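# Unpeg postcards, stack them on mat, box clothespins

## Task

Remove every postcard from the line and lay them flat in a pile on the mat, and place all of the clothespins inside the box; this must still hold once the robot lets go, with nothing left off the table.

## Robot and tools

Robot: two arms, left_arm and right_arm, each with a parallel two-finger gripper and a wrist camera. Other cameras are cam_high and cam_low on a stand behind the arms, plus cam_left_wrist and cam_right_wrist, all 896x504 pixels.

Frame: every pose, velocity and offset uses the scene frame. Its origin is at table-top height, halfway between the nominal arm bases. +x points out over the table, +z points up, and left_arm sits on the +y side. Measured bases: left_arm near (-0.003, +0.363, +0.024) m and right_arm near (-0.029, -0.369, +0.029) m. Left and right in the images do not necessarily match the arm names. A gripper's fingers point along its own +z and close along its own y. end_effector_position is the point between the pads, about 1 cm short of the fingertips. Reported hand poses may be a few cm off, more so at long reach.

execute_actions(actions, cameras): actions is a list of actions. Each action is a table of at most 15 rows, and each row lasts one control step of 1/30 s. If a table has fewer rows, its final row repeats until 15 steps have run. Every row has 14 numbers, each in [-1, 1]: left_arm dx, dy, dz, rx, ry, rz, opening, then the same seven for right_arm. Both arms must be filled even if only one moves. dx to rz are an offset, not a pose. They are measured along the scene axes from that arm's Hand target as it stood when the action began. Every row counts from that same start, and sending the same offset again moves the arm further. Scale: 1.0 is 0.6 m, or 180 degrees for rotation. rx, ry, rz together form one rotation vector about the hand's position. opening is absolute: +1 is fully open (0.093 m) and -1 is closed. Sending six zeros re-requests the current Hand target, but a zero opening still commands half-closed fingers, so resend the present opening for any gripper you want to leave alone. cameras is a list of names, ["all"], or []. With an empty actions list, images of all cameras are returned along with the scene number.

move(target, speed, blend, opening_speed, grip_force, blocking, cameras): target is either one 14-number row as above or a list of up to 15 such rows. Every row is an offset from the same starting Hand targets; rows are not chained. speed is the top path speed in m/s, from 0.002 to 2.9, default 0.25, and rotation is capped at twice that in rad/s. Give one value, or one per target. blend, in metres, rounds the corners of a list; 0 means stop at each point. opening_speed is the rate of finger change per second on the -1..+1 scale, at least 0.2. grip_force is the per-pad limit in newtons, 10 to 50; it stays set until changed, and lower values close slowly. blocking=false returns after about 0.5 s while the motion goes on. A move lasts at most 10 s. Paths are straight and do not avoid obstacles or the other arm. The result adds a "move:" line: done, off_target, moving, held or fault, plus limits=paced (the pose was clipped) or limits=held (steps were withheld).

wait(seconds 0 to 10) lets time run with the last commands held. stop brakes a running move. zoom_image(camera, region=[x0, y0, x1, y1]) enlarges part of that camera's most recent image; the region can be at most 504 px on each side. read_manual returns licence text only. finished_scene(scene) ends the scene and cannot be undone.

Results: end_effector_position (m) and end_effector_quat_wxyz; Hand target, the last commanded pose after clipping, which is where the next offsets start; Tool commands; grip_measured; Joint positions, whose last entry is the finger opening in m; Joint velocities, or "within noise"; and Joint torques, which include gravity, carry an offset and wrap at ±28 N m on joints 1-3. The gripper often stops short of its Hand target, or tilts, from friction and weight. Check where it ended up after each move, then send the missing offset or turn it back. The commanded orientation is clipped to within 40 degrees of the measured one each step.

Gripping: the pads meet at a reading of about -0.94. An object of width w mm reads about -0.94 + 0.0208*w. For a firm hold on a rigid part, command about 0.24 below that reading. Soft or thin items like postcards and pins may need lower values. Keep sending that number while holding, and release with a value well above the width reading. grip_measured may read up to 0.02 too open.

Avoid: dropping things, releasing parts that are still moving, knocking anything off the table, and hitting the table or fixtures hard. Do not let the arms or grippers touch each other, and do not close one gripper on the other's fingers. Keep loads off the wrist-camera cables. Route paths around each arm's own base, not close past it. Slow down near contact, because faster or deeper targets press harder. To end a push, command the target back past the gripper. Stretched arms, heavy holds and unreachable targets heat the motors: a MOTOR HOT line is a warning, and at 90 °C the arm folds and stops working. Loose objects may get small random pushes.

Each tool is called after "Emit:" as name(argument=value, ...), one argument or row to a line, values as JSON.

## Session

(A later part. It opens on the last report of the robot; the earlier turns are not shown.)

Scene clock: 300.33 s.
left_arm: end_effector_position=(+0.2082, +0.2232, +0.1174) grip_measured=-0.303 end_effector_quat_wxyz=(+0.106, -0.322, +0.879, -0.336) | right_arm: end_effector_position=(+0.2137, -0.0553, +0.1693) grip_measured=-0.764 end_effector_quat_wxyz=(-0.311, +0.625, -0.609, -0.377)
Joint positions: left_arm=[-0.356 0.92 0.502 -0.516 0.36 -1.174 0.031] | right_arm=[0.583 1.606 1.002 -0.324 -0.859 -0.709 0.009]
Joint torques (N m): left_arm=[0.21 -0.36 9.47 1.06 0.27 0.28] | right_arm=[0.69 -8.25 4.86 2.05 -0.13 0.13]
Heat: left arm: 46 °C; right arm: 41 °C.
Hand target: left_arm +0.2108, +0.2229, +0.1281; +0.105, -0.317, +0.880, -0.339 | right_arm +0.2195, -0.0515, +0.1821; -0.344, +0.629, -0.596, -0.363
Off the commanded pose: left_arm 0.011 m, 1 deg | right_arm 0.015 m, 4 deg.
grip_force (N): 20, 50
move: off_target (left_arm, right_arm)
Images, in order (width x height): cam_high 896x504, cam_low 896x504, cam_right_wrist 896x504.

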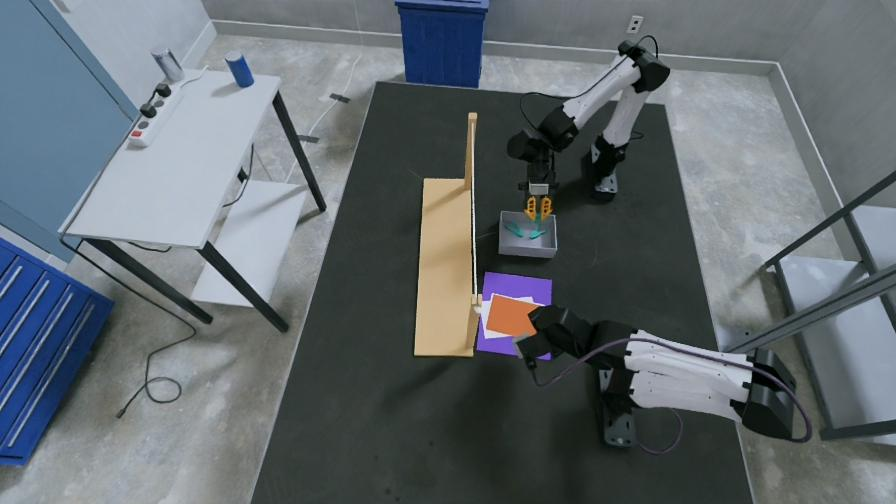

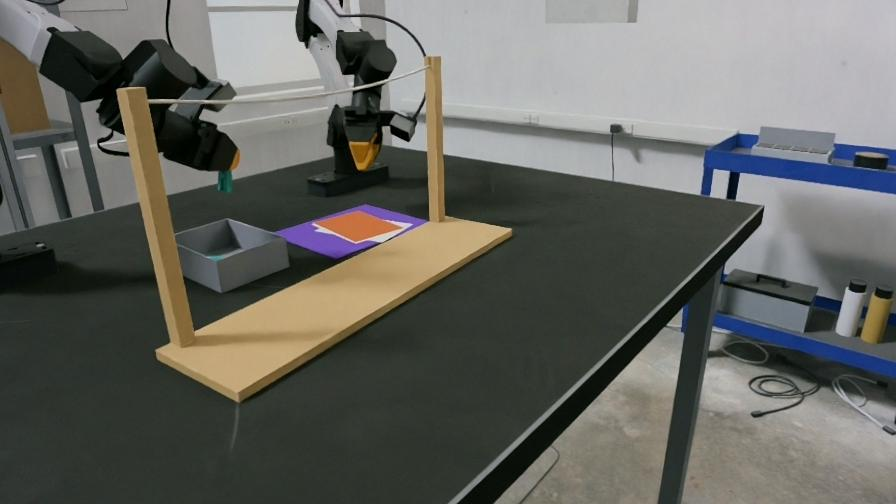

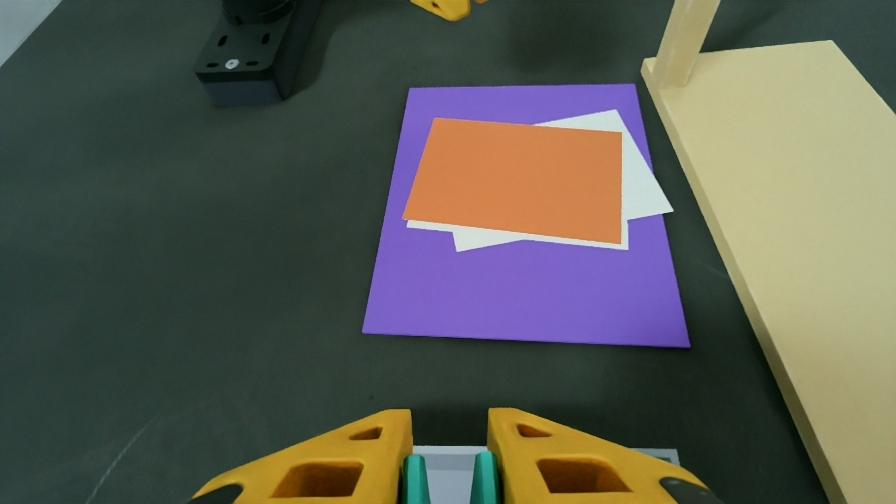

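Emit:
move(
  target=[
    [0.0,-0.0,0.0,0,0,0,-0.3,0.005,0,-0.07,0,0,0,-0.9],
  ],
  speed=0.15,
  cameras=["cam_high","cam_right_wrist","cam_low"],
)

Emit:
zoom_image(
  camera="cam_high",
  region=[480, 190, 580, 270],
)

Emit:
zoom_image(
  camera="cam_low",
  region=[150, 140, 310, 300],
)

Scene clock: 301.97 s.
left_arm: end_effector_position=(+0.2082, +0.2232, +0.1174) grip_measured=-0.303 end_effector_quat_wxyz=(+0.106, -0.322, +0.879, -0.336) | right_arm: end_effector_position=(+0.2145, -0.0548, +0.1341) grip_measured=-0.764 end_effector_quat_wxyz=(-0.317, +0.626, -0.605, -0.375)
Joint positions: left_arm=[-0.356 0.92 0.502 -0.516 0.36 -1.174 0.031] | right_arm=[0.583 1.666 0.904 -0.151 -0.859 -0.709 0.009]
Joint torques (N m): left_arm=[0.17 -0.32 9.55 1.08 0.28 0.29] | right_arm=[0.23 -6.69 4.59 2.08 -0.14 0.08]
Heat: left arm: 46 °C; right arm: 41 °C.
Hand target: left_arm +0.2108, +0.2229, +0.1281; +0.105, -0.317, +0.880, -0.339 | right_arm +0.2225, -0.0515, +0.1401; -0.344, +0.629, -0.596, -0.363
Off the commanded pose: left_arm 0.011 m, 1 deg | right_arm 0.011 m, 4 deg.
grip_force (N): 20, 50
move: off_target (left_arm, right_arm)
Images, in order (width x height): cam_high 896x504, cam_low 896x504, cam_right_wrist 896x504.

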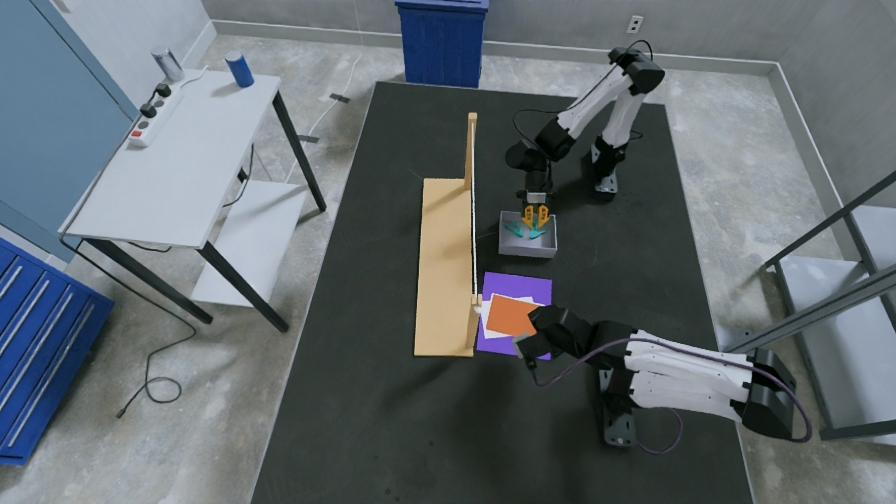

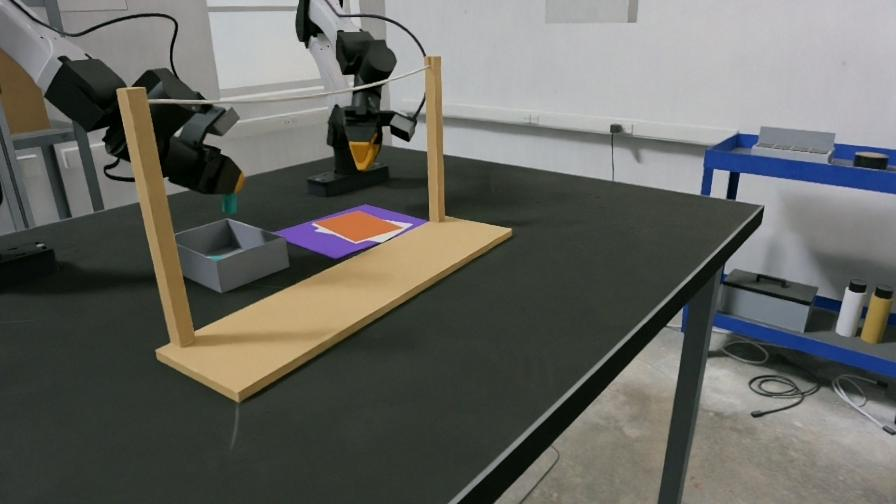

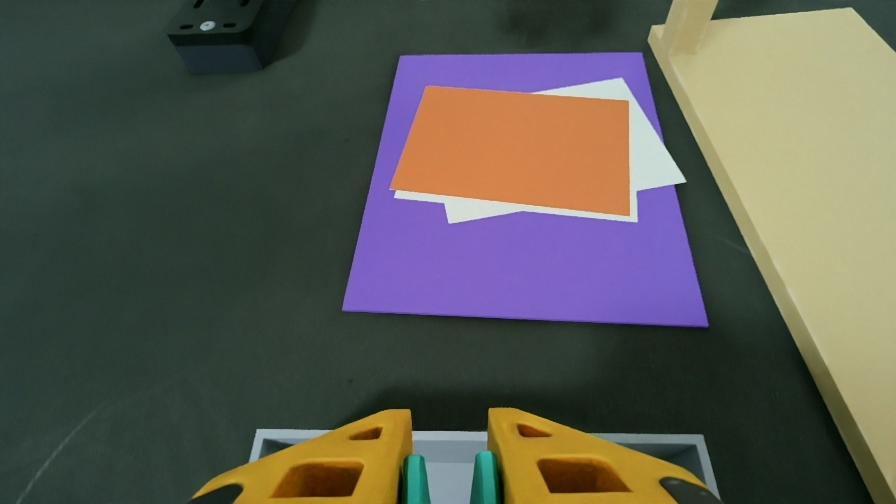

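Scaled by 5.040 from the camera's 896x504 image, which has a finer 1280x720 frame.

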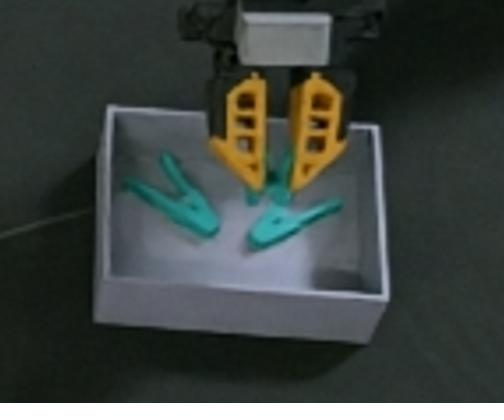

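Scaled by 3.150 from the camera's 896x504 image, which has a finer 1280x720 frame.

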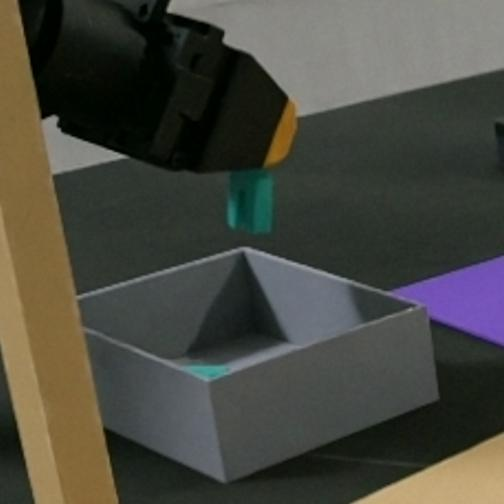

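Emit:
move(
  target=[
    [0.0,-0.0,0.0,0,0,0,-0.3,0.0,0.015,-0.08,0,0,0,-0.9],
    [0.0,-0.0,0.0,0,0,0,-0.3,0.0,0.015,-0.08,0,0,0,0.1],
  ],
  speed=0.12,
  opening_speed=0.6,
  cameras=["cam_high","cam_low"],
)

Emit:
zoom_image(
  camera="cam_high",
  region=[480, 190, 580, 270],
)

Emit:
zoom_image(
  camera="cam_low",
  region=[150, 140, 310, 300],
)

Scene clock: 305.77 s.
left_arm: end_effector_position=(+0.2082, +0.2232, +0.1174) grip_measured=-0.303 end_effector_quat_wxyz=(+0.106, -0.322, +0.879, -0.336) | right_arm: end_effector_position=(+0.2151, -0.0463, +0.0862) grip_measured=+0.098 end_effector_quat_wxyz=(-0.319, +0.627, -0.604, -0.374)
Joint positions: left_arm=[-0.356 0.92 0.502 -0.516 0.36 -1.174 0.031] | right_arm=[0.605 1.801 0.827 0.082 -0.845 -0.688 0.05]
Joint torques (N m): left_arm=[0.21 -0.35 9.48 1.08 0.28 0.29] | right_arm=[0.68 -6.95 4.05 2.1 -0.11 0.13]
Heat: left arm: 46 °C; right arm: 40 °C.
Hand target: left_arm +0.2108, +0.2229, +0.1281; +0.105, -0.317, +0.880, -0.339 | right_arm +0.2225, -0.0425, +0.0921; -0.344, +0.629, -0.596, -0.363
Off the commanded pose: left_arm 0.011 m, 1 deg | right_arm 0.010 m, 3 deg.
grip_force (N): 20, 50
move: off_target (left_arm, right_arm); target 2's new opening was sent with right_arm's hand 0.010 m and 3 deg from that target
Images, in order (width x height): cam_high 896x504, cam_low 896x504.

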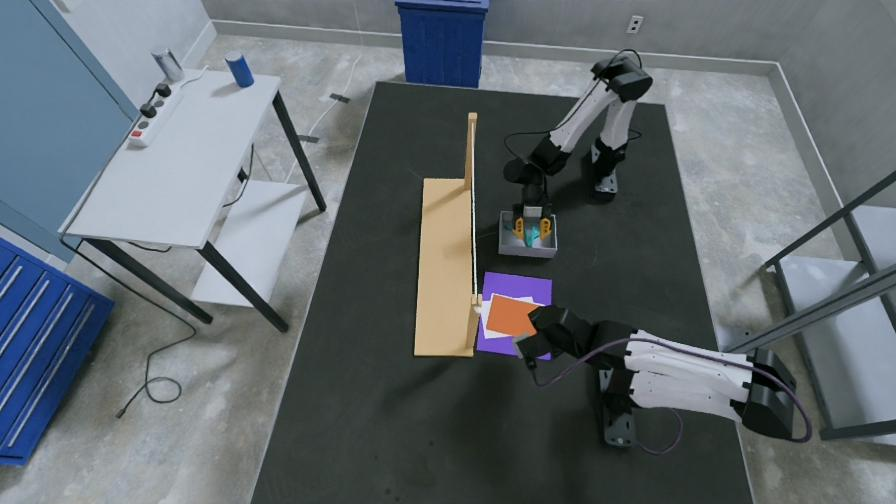

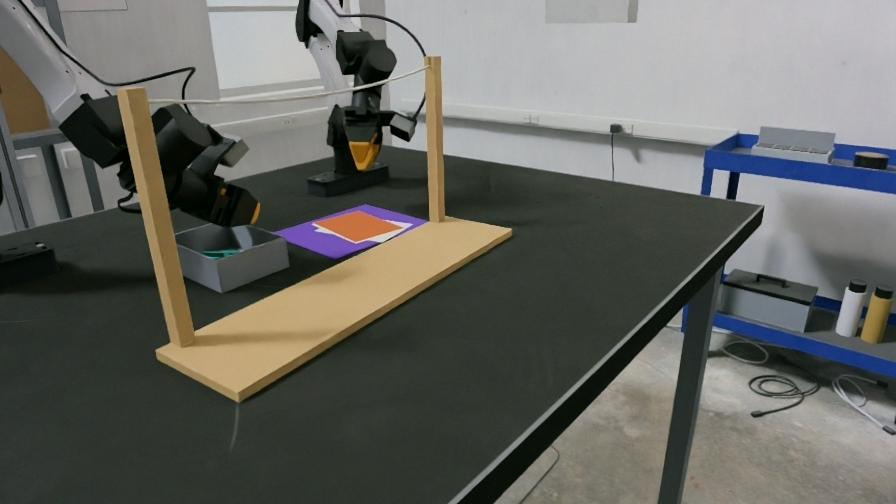

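Scaled by 5.040 from the camera's 896x504 image, which has a finer 1280x720 frame.

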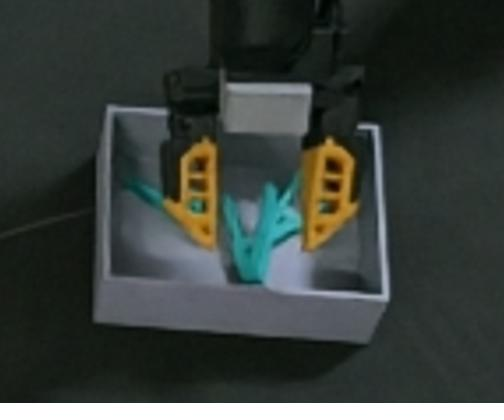

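Scaled by 3.150 from the camera's 896x504 image, which has a finer 1280x720 frame.

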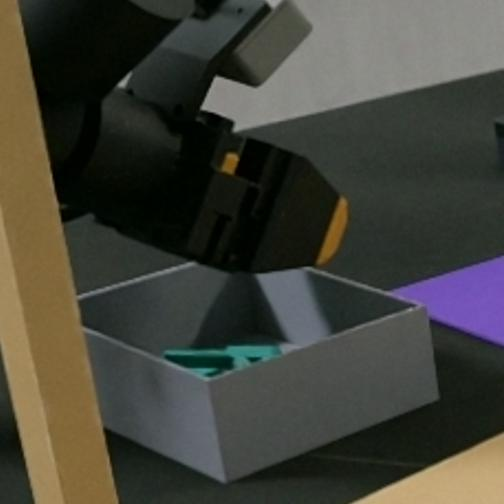

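Emit:
move(
  target=[
    [0.02,0.02,0.25,0,0,0,-0.6,0,-0.03,0.25,0,0,0,0.1],
    [-0.018,0.045,0.514,0.292,-0.319,-0.116,-0.6,0,-0.03,0.3,0,0,0,-0.8],
  ],
  speed=0.25,
  blend=[0.03,0],
  grip_force=[50,50],
  cameras=["all"],
)

Emit:
zoom_image(
  camera="cam_high",
  region=[440, 240, 600, 380],
)

Scene clock: 312.00 s.
left_arm: end_effector_position=(+0.1986, +0.2445, +0.4139) grip_measured=-0.598 end_effector_quat_wxyz=(+0.533, +0.131, +0.835, -0.036) | right_arm: end_effector_position=(+0.2228, -0.0623, +0.2534) grip_measured=-0.798 end_effector_quat_wxyz=(-0.330, +0.620, -0.612, -0.364)
Joint positions: left_arm=[-1.022 0.926 1.473 -1.144 -0.7 -0.324 0.017] | right_arm=[0.559 1.525 1.253 -0.625 -0.845 -0.709 0.007]
Joint torques (N m): left_arm=[-0.76 -0.54 7.43 2.12 -0.59 0.2] | right_arm=[-0.28 -6.3 9.78 1.25 -0.44 -0.12]
Heat: left arm: 46 °C; right arm: 40 °C.
Hand target: left_arm +0.2000, +0.2499, +0.4365; +0.562, +0.106, +0.819, -0.051 | right_arm +0.2225, -0.0605, +0.2721; -0.344, +0.629, -0.596, -0.363
Off the commanded pose: left_arm 0.023 m, 5 deg | right_arm 0.019 m, 3 deg.
move: off_target (left_arm, right_arm); target 2's new opening was sent with right_arm's hand 0.019 m and 3 deg from that target

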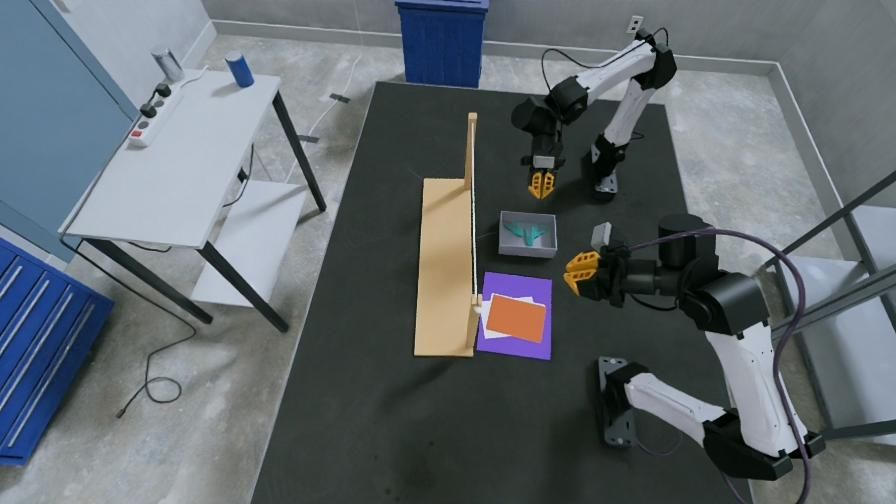

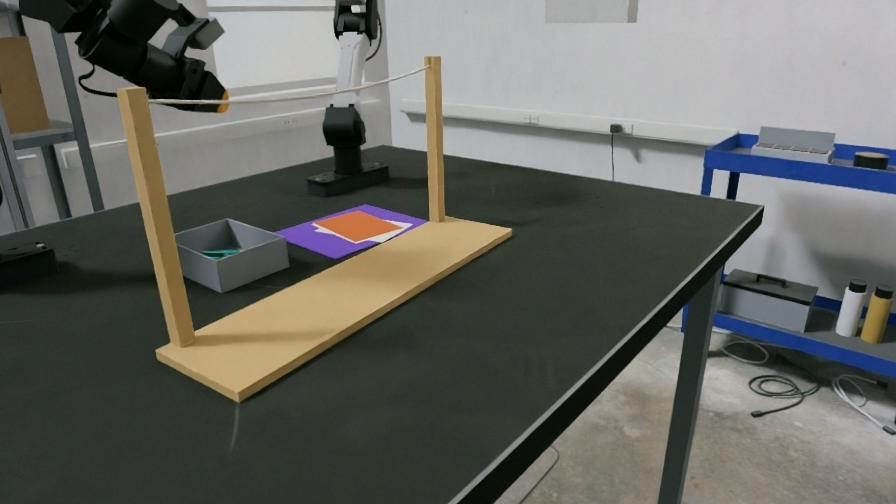

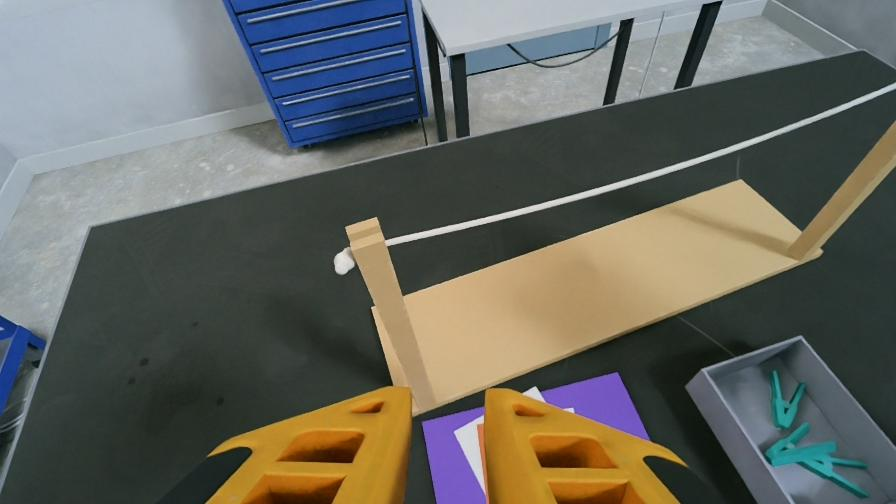

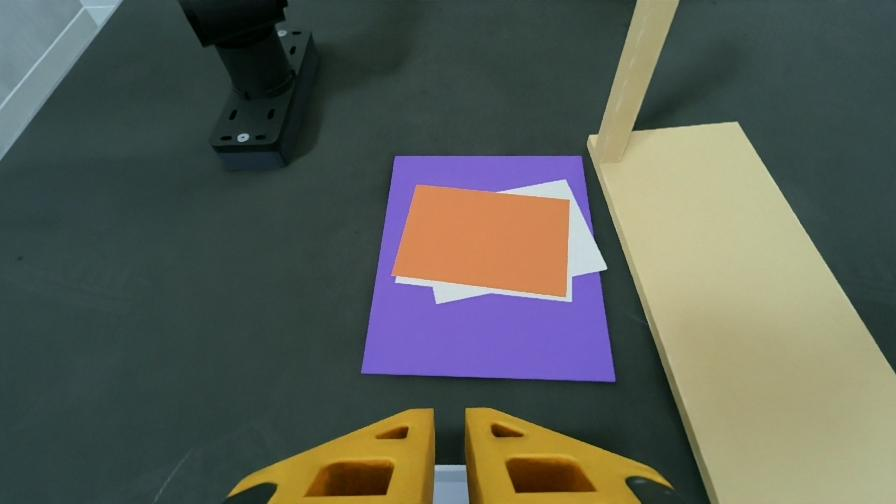

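Scaled by 3.150 from the camera's 896x504 image, which has a finer 1280x720 frame.

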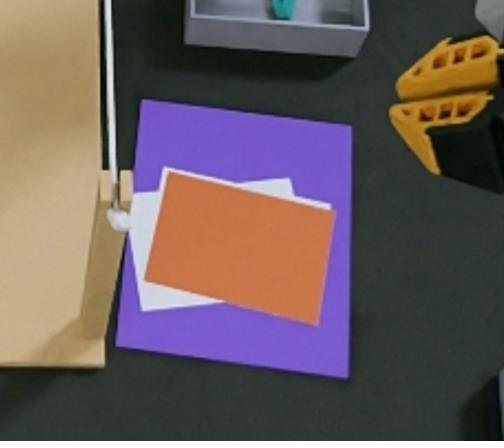

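Emit:
move(
  target=[
    [0,0,0,0,0,0,-0.6,0.178,0.343,-0.3,-0.11,0.0265,-0.181,-1],
  ],
  speed=0.2,
  cameras=["cam_high","cam_low","cam_right_wrist"],
)

Emit:
zoom_image(
  camera="cam_high",
  region=[440, 240, 600, 380],
)

Emit:
zoom_image(
  camera="cam_low",
  region=[280, 120, 460, 300],
)

Scene clock: 315.53 s.
left_arm: end_effector_position=(+0.1986, +0.2445, +0.4139) grip_measured=-0.598 end_effector_quat_wxyz=(+0.533, +0.131, +0.835, -0.036) | right_arm: end_effector_position=(+0.3226, +0.1429, +0.0751) grip_measured=-0.978 end_effector_quat_wxyz=(+0.286, -0.483, +0.810, +0.171)
Joint positions: left_arm=[-1.022 0.926 1.473 -1.144 -0.7 -0.324 0.017] | right_arm=[0.945 2.442 2.008 -0.462 -0.081 -0.1 0]
Joint torques (N m): left_arm=[-0.76 -0.54 7.45 2.12 -0.59 0.2] | right_arm=[0.27 -12.77 9.91 1.4 0.15 0.15]
Heat: left arm: 46 °C; right arm: 40 °C.
Hand target: left_arm +0.2000, +0.2499, +0.4365; +0.562, +0.106, +0.819, -0.051 | right_arm +0.3293, +0.1453, +0.0921; +0.295, -0.471, +0.813, +0.172
Off the commanded pose: left_arm 0.023 m, 5 deg | right_arm 0.018 m, 2 deg.
move: off_target (left_arm, right_arm)
Images, in order (width x height): cam_high 896x504, cam_low 896x504, cam_right_wrist 896x504.

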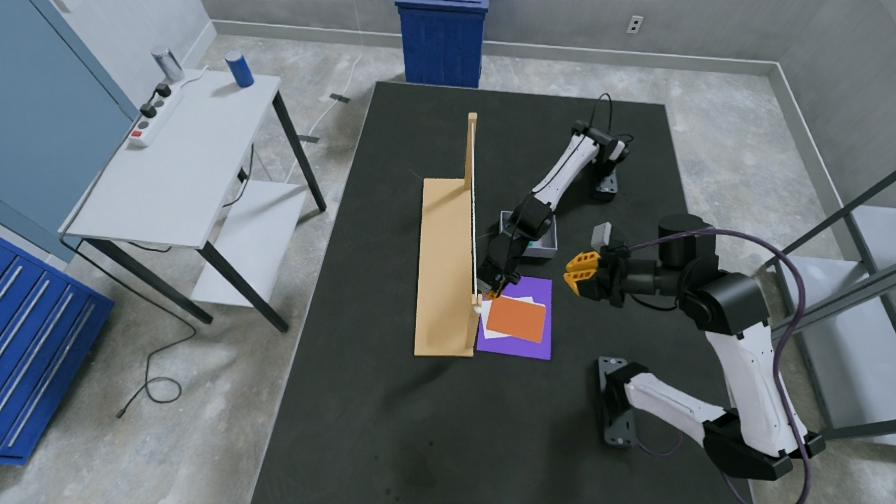

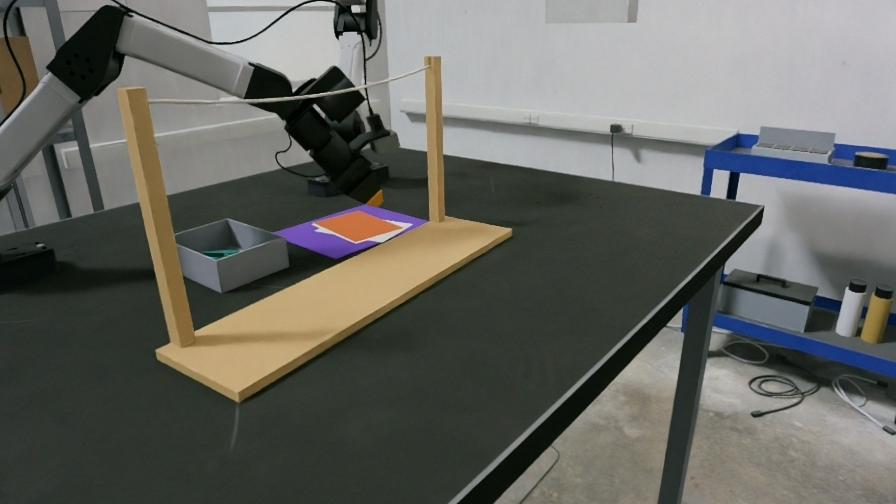

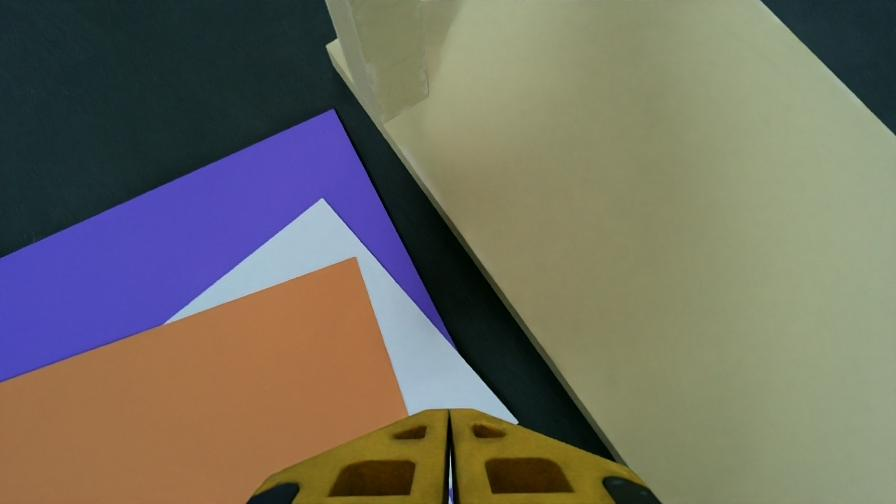

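Scaled by 3.150 from the camera's 896x504 image, which has a finer 1280x720 frame.

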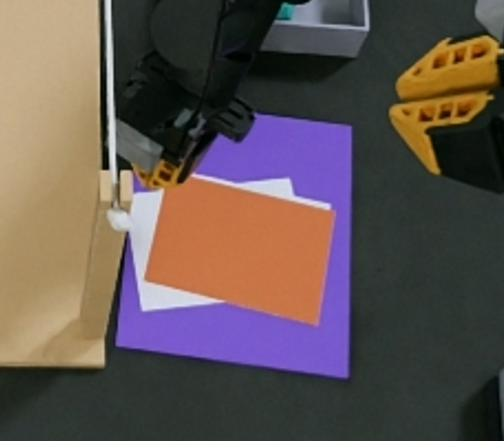

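Scaled by 2.800 from the camera's 896x504 image, which has a finer 1280x720 frame.

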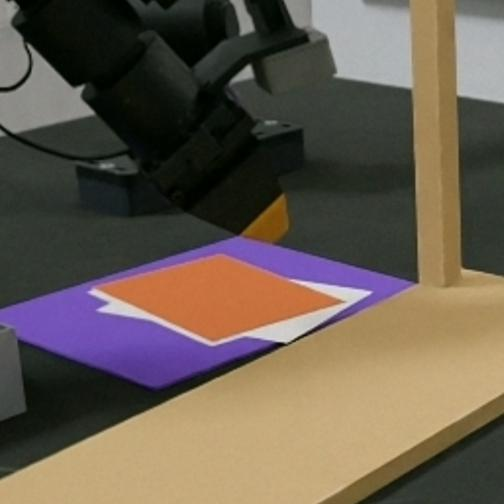

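Emit:
move(
  target=[
    [0,0,0,0,0,0,-0.6,0.009,0.032,-0.068,0,0,0,-1],
  ],
  speed=0.1,
  cameras=["cam_low","cam_right_wrist"],
)

Emit:
zoom_image(
  camera="cam_low",
  region=[280, 120, 460, 300],
)

Scene clock: 317.37 s.
left_arm: end_effector_position=(+0.1986, +0.2445, +0.4139) grip_measured=-0.598 end_effector_quat_wxyz=(+0.533, +0.131, +0.835, -0.036) | right_arm: end_effector_position=(+0.3277, +0.1478, +0.0241) grip_measured=-0.978 end_effector_quat_wxyz=(+0.262, -0.481, +0.821, +0.158)
Joint positions: left_arm=[-1.022 0.926 1.473 -1.144 -0.7 -0.324 0.017] | right_arm=[0.945 2.577 2.086 -0.462 -0.074 -0.089 0]
Joint torques (N m): left_arm=[-0.77 -0.53 7.42 2.12 -0.58 0.21] | right_arm=[0.62 -13.86 9.7 1.84 0.14 0.16]
Heat: left arm: 46 °C; right arm: 41 °C.
Hand target: left_arm +0.2000, +0.2499, +0.4365; +0.562, +0.106, +0.819, -0.051 | right_arm +0.3347, +0.1645, +0.0513; +0.295, -0.471, +0.813, +0.172
Off the commanded pose: left_arm 0.023 m, 5 deg | right_arm 0.033 m, 4 deg.
move: off_target (left_arm, right_arm)
Images, in order (width x height): cam_low 896x504, cam_right_wrist 896x504.

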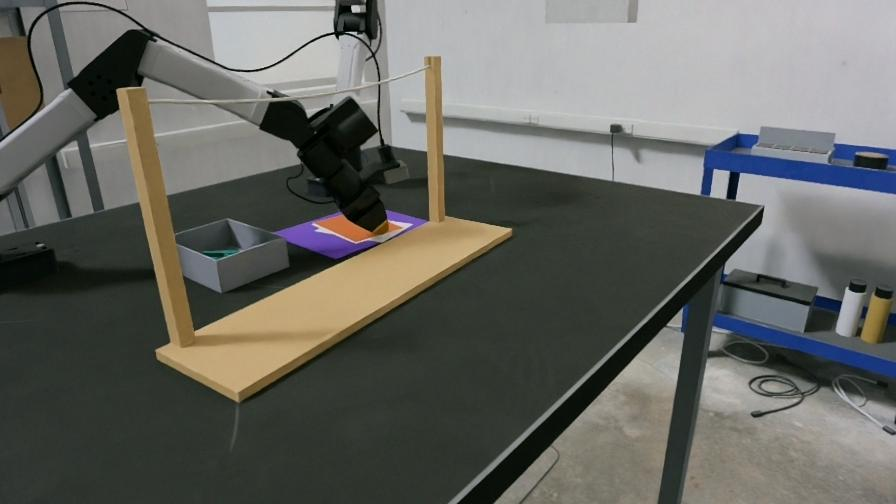

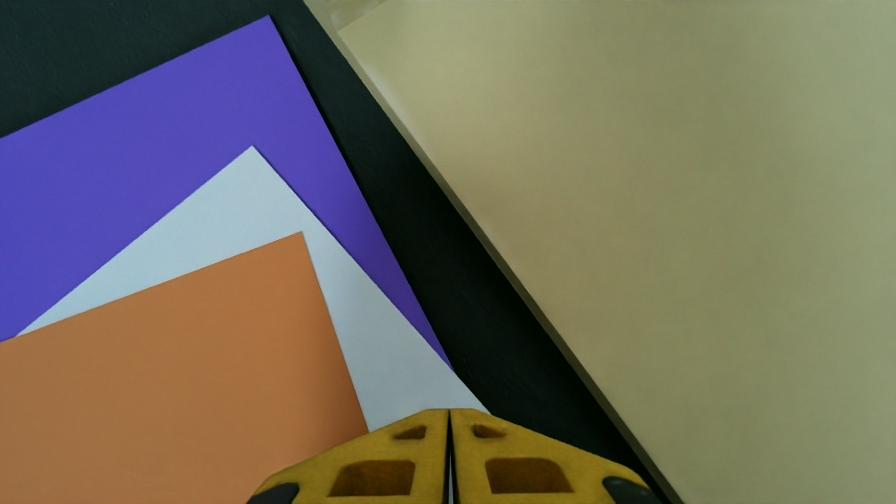

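Scaled by 2.800 from the camera's 896x504 image, which has a finer 1280x720 frame.

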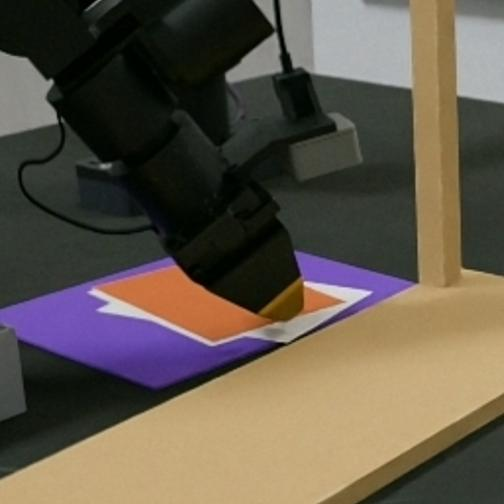

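Emit:
move(
  target=[
    [0,0,0,0,0,0,-0.6,0,0,-0.018,0,0,0,-1],
  ],
  speed=0.05,
  cameras=["cam_low","cam_right_wrist"],
)

Emit:
zoom_image(
  camera="cam_low",
  region=[320, 170, 440, 280],
)

Scene clock: 318.60 s.
left_arm: end_effector_position=(+0.1986, +0.2445, +0.4139) grip_measured=-0.598 end_effector_quat_wxyz=(+0.533, +0.131, +0.835, -0.036) | right_arm: end_effector_position=(+0.3271, +0.1470, +0.0194) grip_measured=-0.978 end_effector_quat_wxyz=(+0.258, -0.482, +0.823, +0.157)
Joint positions: left_arm=[-1.022 0.926 1.473 -1.144 -0.7 -0.324 0.017] | right_arm=[0.945 2.585 2.086 -0.462 -0.074 -0.089 0]
Joint torques (N m): left_arm=[-0.77 -0.55 7.41 2.12 -0.58 0.21] | right_arm=[0.7 -13.37 8.13 2.11 0.17 0.15]
Heat: left arm: 46 °C; right arm: 42 °C.
Hand target: left_arm +0.2000, +0.2499, +0.4365; +0.562, +0.106, +0.819, -0.051 | right_arm +0.3347, +0.1645, +0.0405; +0.295, -0.471, +0.813, +0.172
Off the commanded pose: left_arm 0.023 m, 5 deg | right_arm 0.028 m, 5 deg.
move: off_target (left_arm, right_arm)
Images, in order (width x height): cam_low 896x504, cam_right_wrist 896x504.

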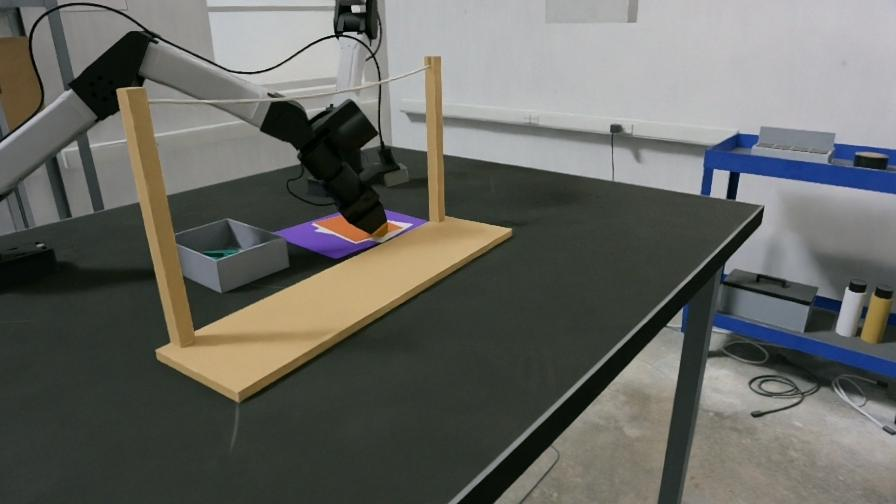

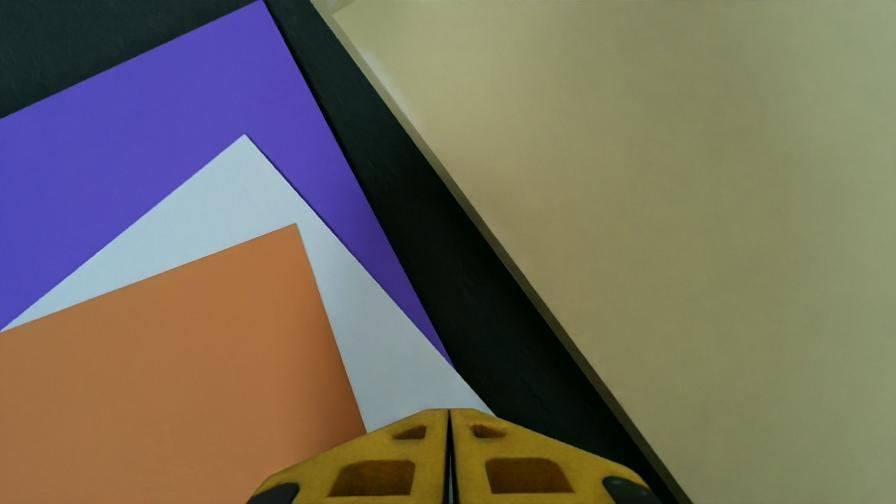

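Scaled by 4.200 from the camera's 896x504 image, which has a finer 1280x720 frame.

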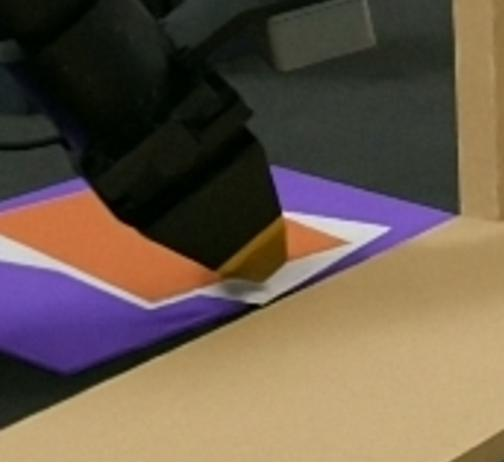

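Emit:
move(
  target=[
    [0,0,0,0,0,0,-0.6,0,0,-0.018,0,0,0,-1],
    [0,0,0,0,0,0,-0.6,-0.03,0,-0.02,0,0,0,-1],
  ],
  speed=0.05,
  cameras=["cam_low","cam_right_wrist"],
)

Emit:
zoom_image(
  camera="cam_low",
  region=[320, 170, 440, 280],
)

Scene clock: 320.63 s.
left_arm: end_effector_position=(+0.1986, +0.2445, +0.4139) grip_measured=-0.598 end_effector_quat_wxyz=(+0.533, +0.131, +0.835, -0.036) | right_arm: end_effector_position=(+0.3270, +0.1568, +0.0156) grip_measured=-0.978 end_effector_quat_wxyz=(+0.289, -0.473, +0.817, +0.162)
Joint positions: left_arm=[-1.022 0.926 1.473 -1.144 -0.7 -0.324 0.017] | right_arm=[0.962 2.582 2.028 -0.344 -0.045 -0.069 0]
Joint torques (N m): left_arm=[-0.77 -0.53 7.42 2.12 -0.59 0.21] | right_arm=[1.32 -15.41 4.07 1.82 0.06 0.16]
Heat: left arm: 46 °C; right arm: 43 °C.
Hand target: left_arm +0.2000, +0.2499, +0.4365; +0.562, +0.106, +0.819, -0.051 | right_arm +0.3167, +0.1645, +0.0285; +0.295, -0.471, +0.813, +0.172
Off the commanded pose: left_arm 0.023 m, 5 deg | right_arm 0.018 m, 1 deg.
move: off_target (left_arm, right_arm)
Images, in order (width x height): cam_low 896x504, cam_right_wrist 896x504.

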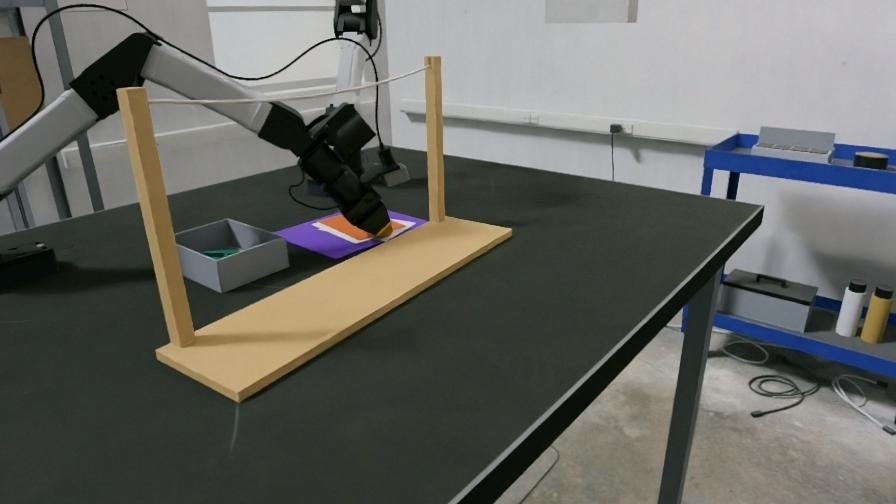

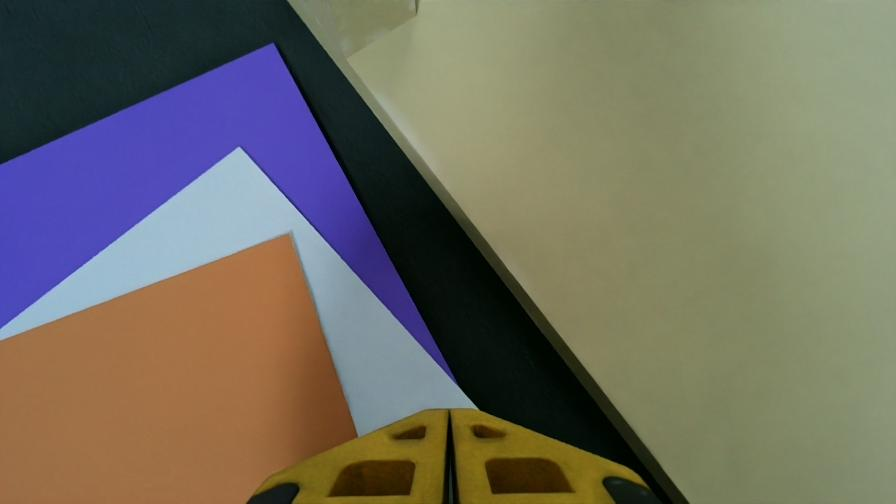

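Scaled by 4.200 from the camera's 896x504 image, which has a finer 1280x720 frame.

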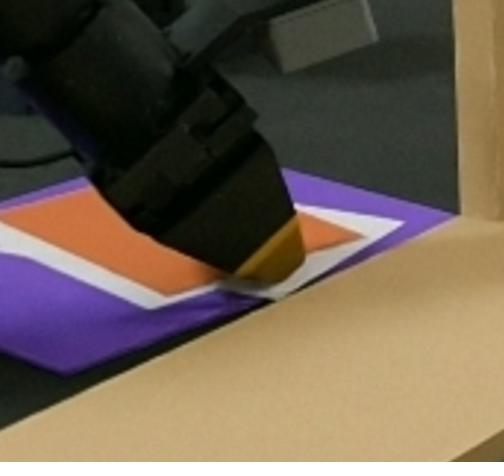

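Emit:
move(
  target=[
    [0,0,0,0,0,0,-0.6,-0.03,-0.015,0,0,0,0,-1],
  ],
  speed=0.05,
  cameras=["cam_low","cam_right_wrist"],
)

Emit:
zoom_image(
  camera="cam_low",
  region=[320, 170, 440, 280],
)

Scene clock: 321.87 s.
left_arm: end_effector_position=(+0.1986, +0.2445, +0.4139) grip_measured=-0.598 end_effector_quat_wxyz=(+0.533, +0.131, +0.835, -0.036) | right_arm: end_effector_position=(+0.3048, +0.1529, +0.0154) grip_measured=-0.978 end_effector_quat_wxyz=(+0.290, -0.476, +0.813, +0.167)
Joint positions: left_arm=[-1.022 0.926 1.473 -1.144 -0.7 -0.324 0.017] | right_arm=[0.99 2.51 1.884 -0.264 -0.038 -0.054 0]
Joint torques (N m): left_arm=[-0.76 -0.51 7.5 2.11 -0.58 0.2] | right_arm=[0.73 -15.17 4.01 1.71 0.12 0.15]
Heat: left arm: 46 °C; right arm: 43 °C.
Hand target: left_arm +0.2000, +0.2499, +0.4365; +0.562, +0.106, +0.819, -0.051 | right_arm +0.2987, +0.1555, +0.0285; +0.295, -0.471, +0.813, +0.172
Off the commanded pose: left_arm 0.023 m, 5 deg | right_arm 0.015 m, 1 deg.
move: off_target (left_arm, right_arm)
Images, in order (width x height): cam_low 896x504, cam_right_wrist 896x504.

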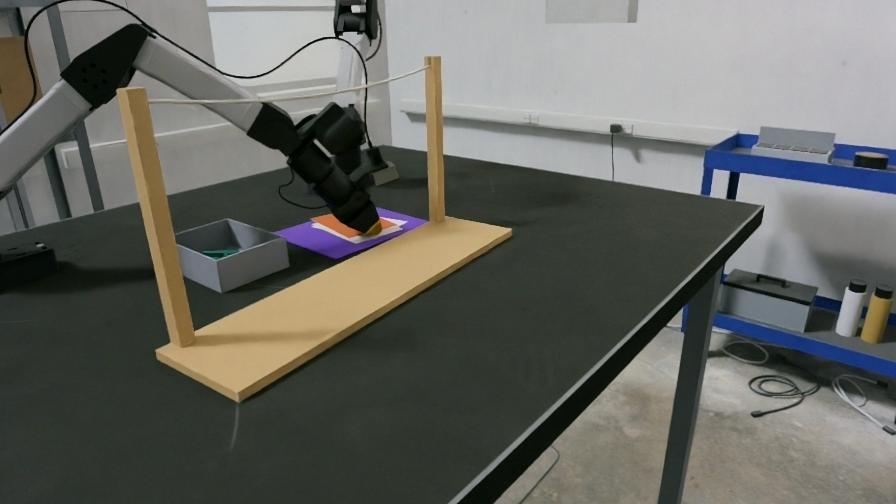

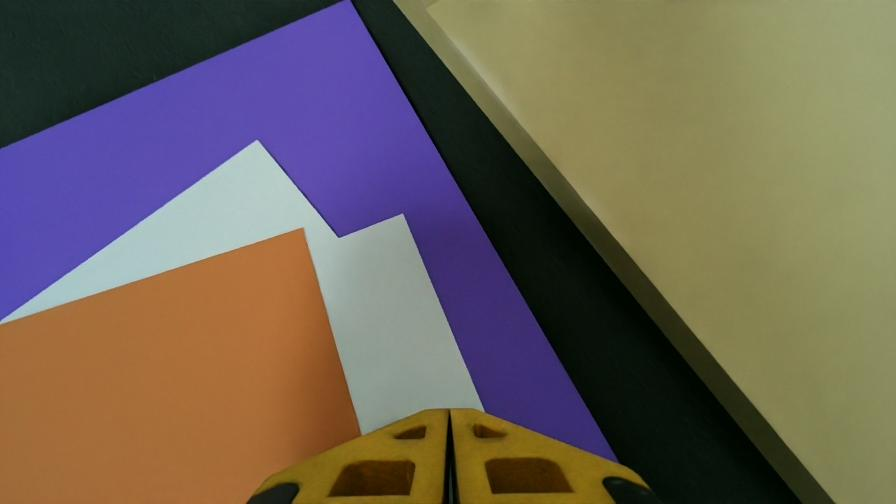

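Scaled by 4.200 from the camera's 896x504 image, which has a finer 1280x720 frame.

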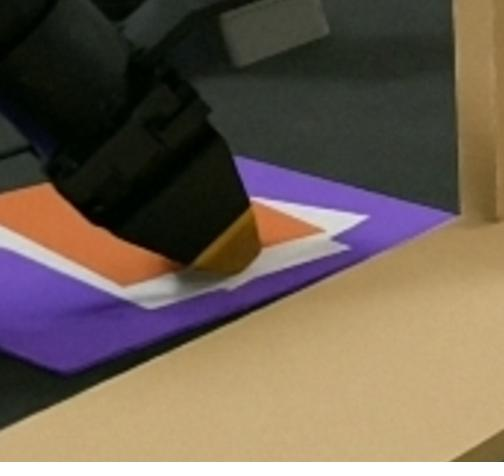

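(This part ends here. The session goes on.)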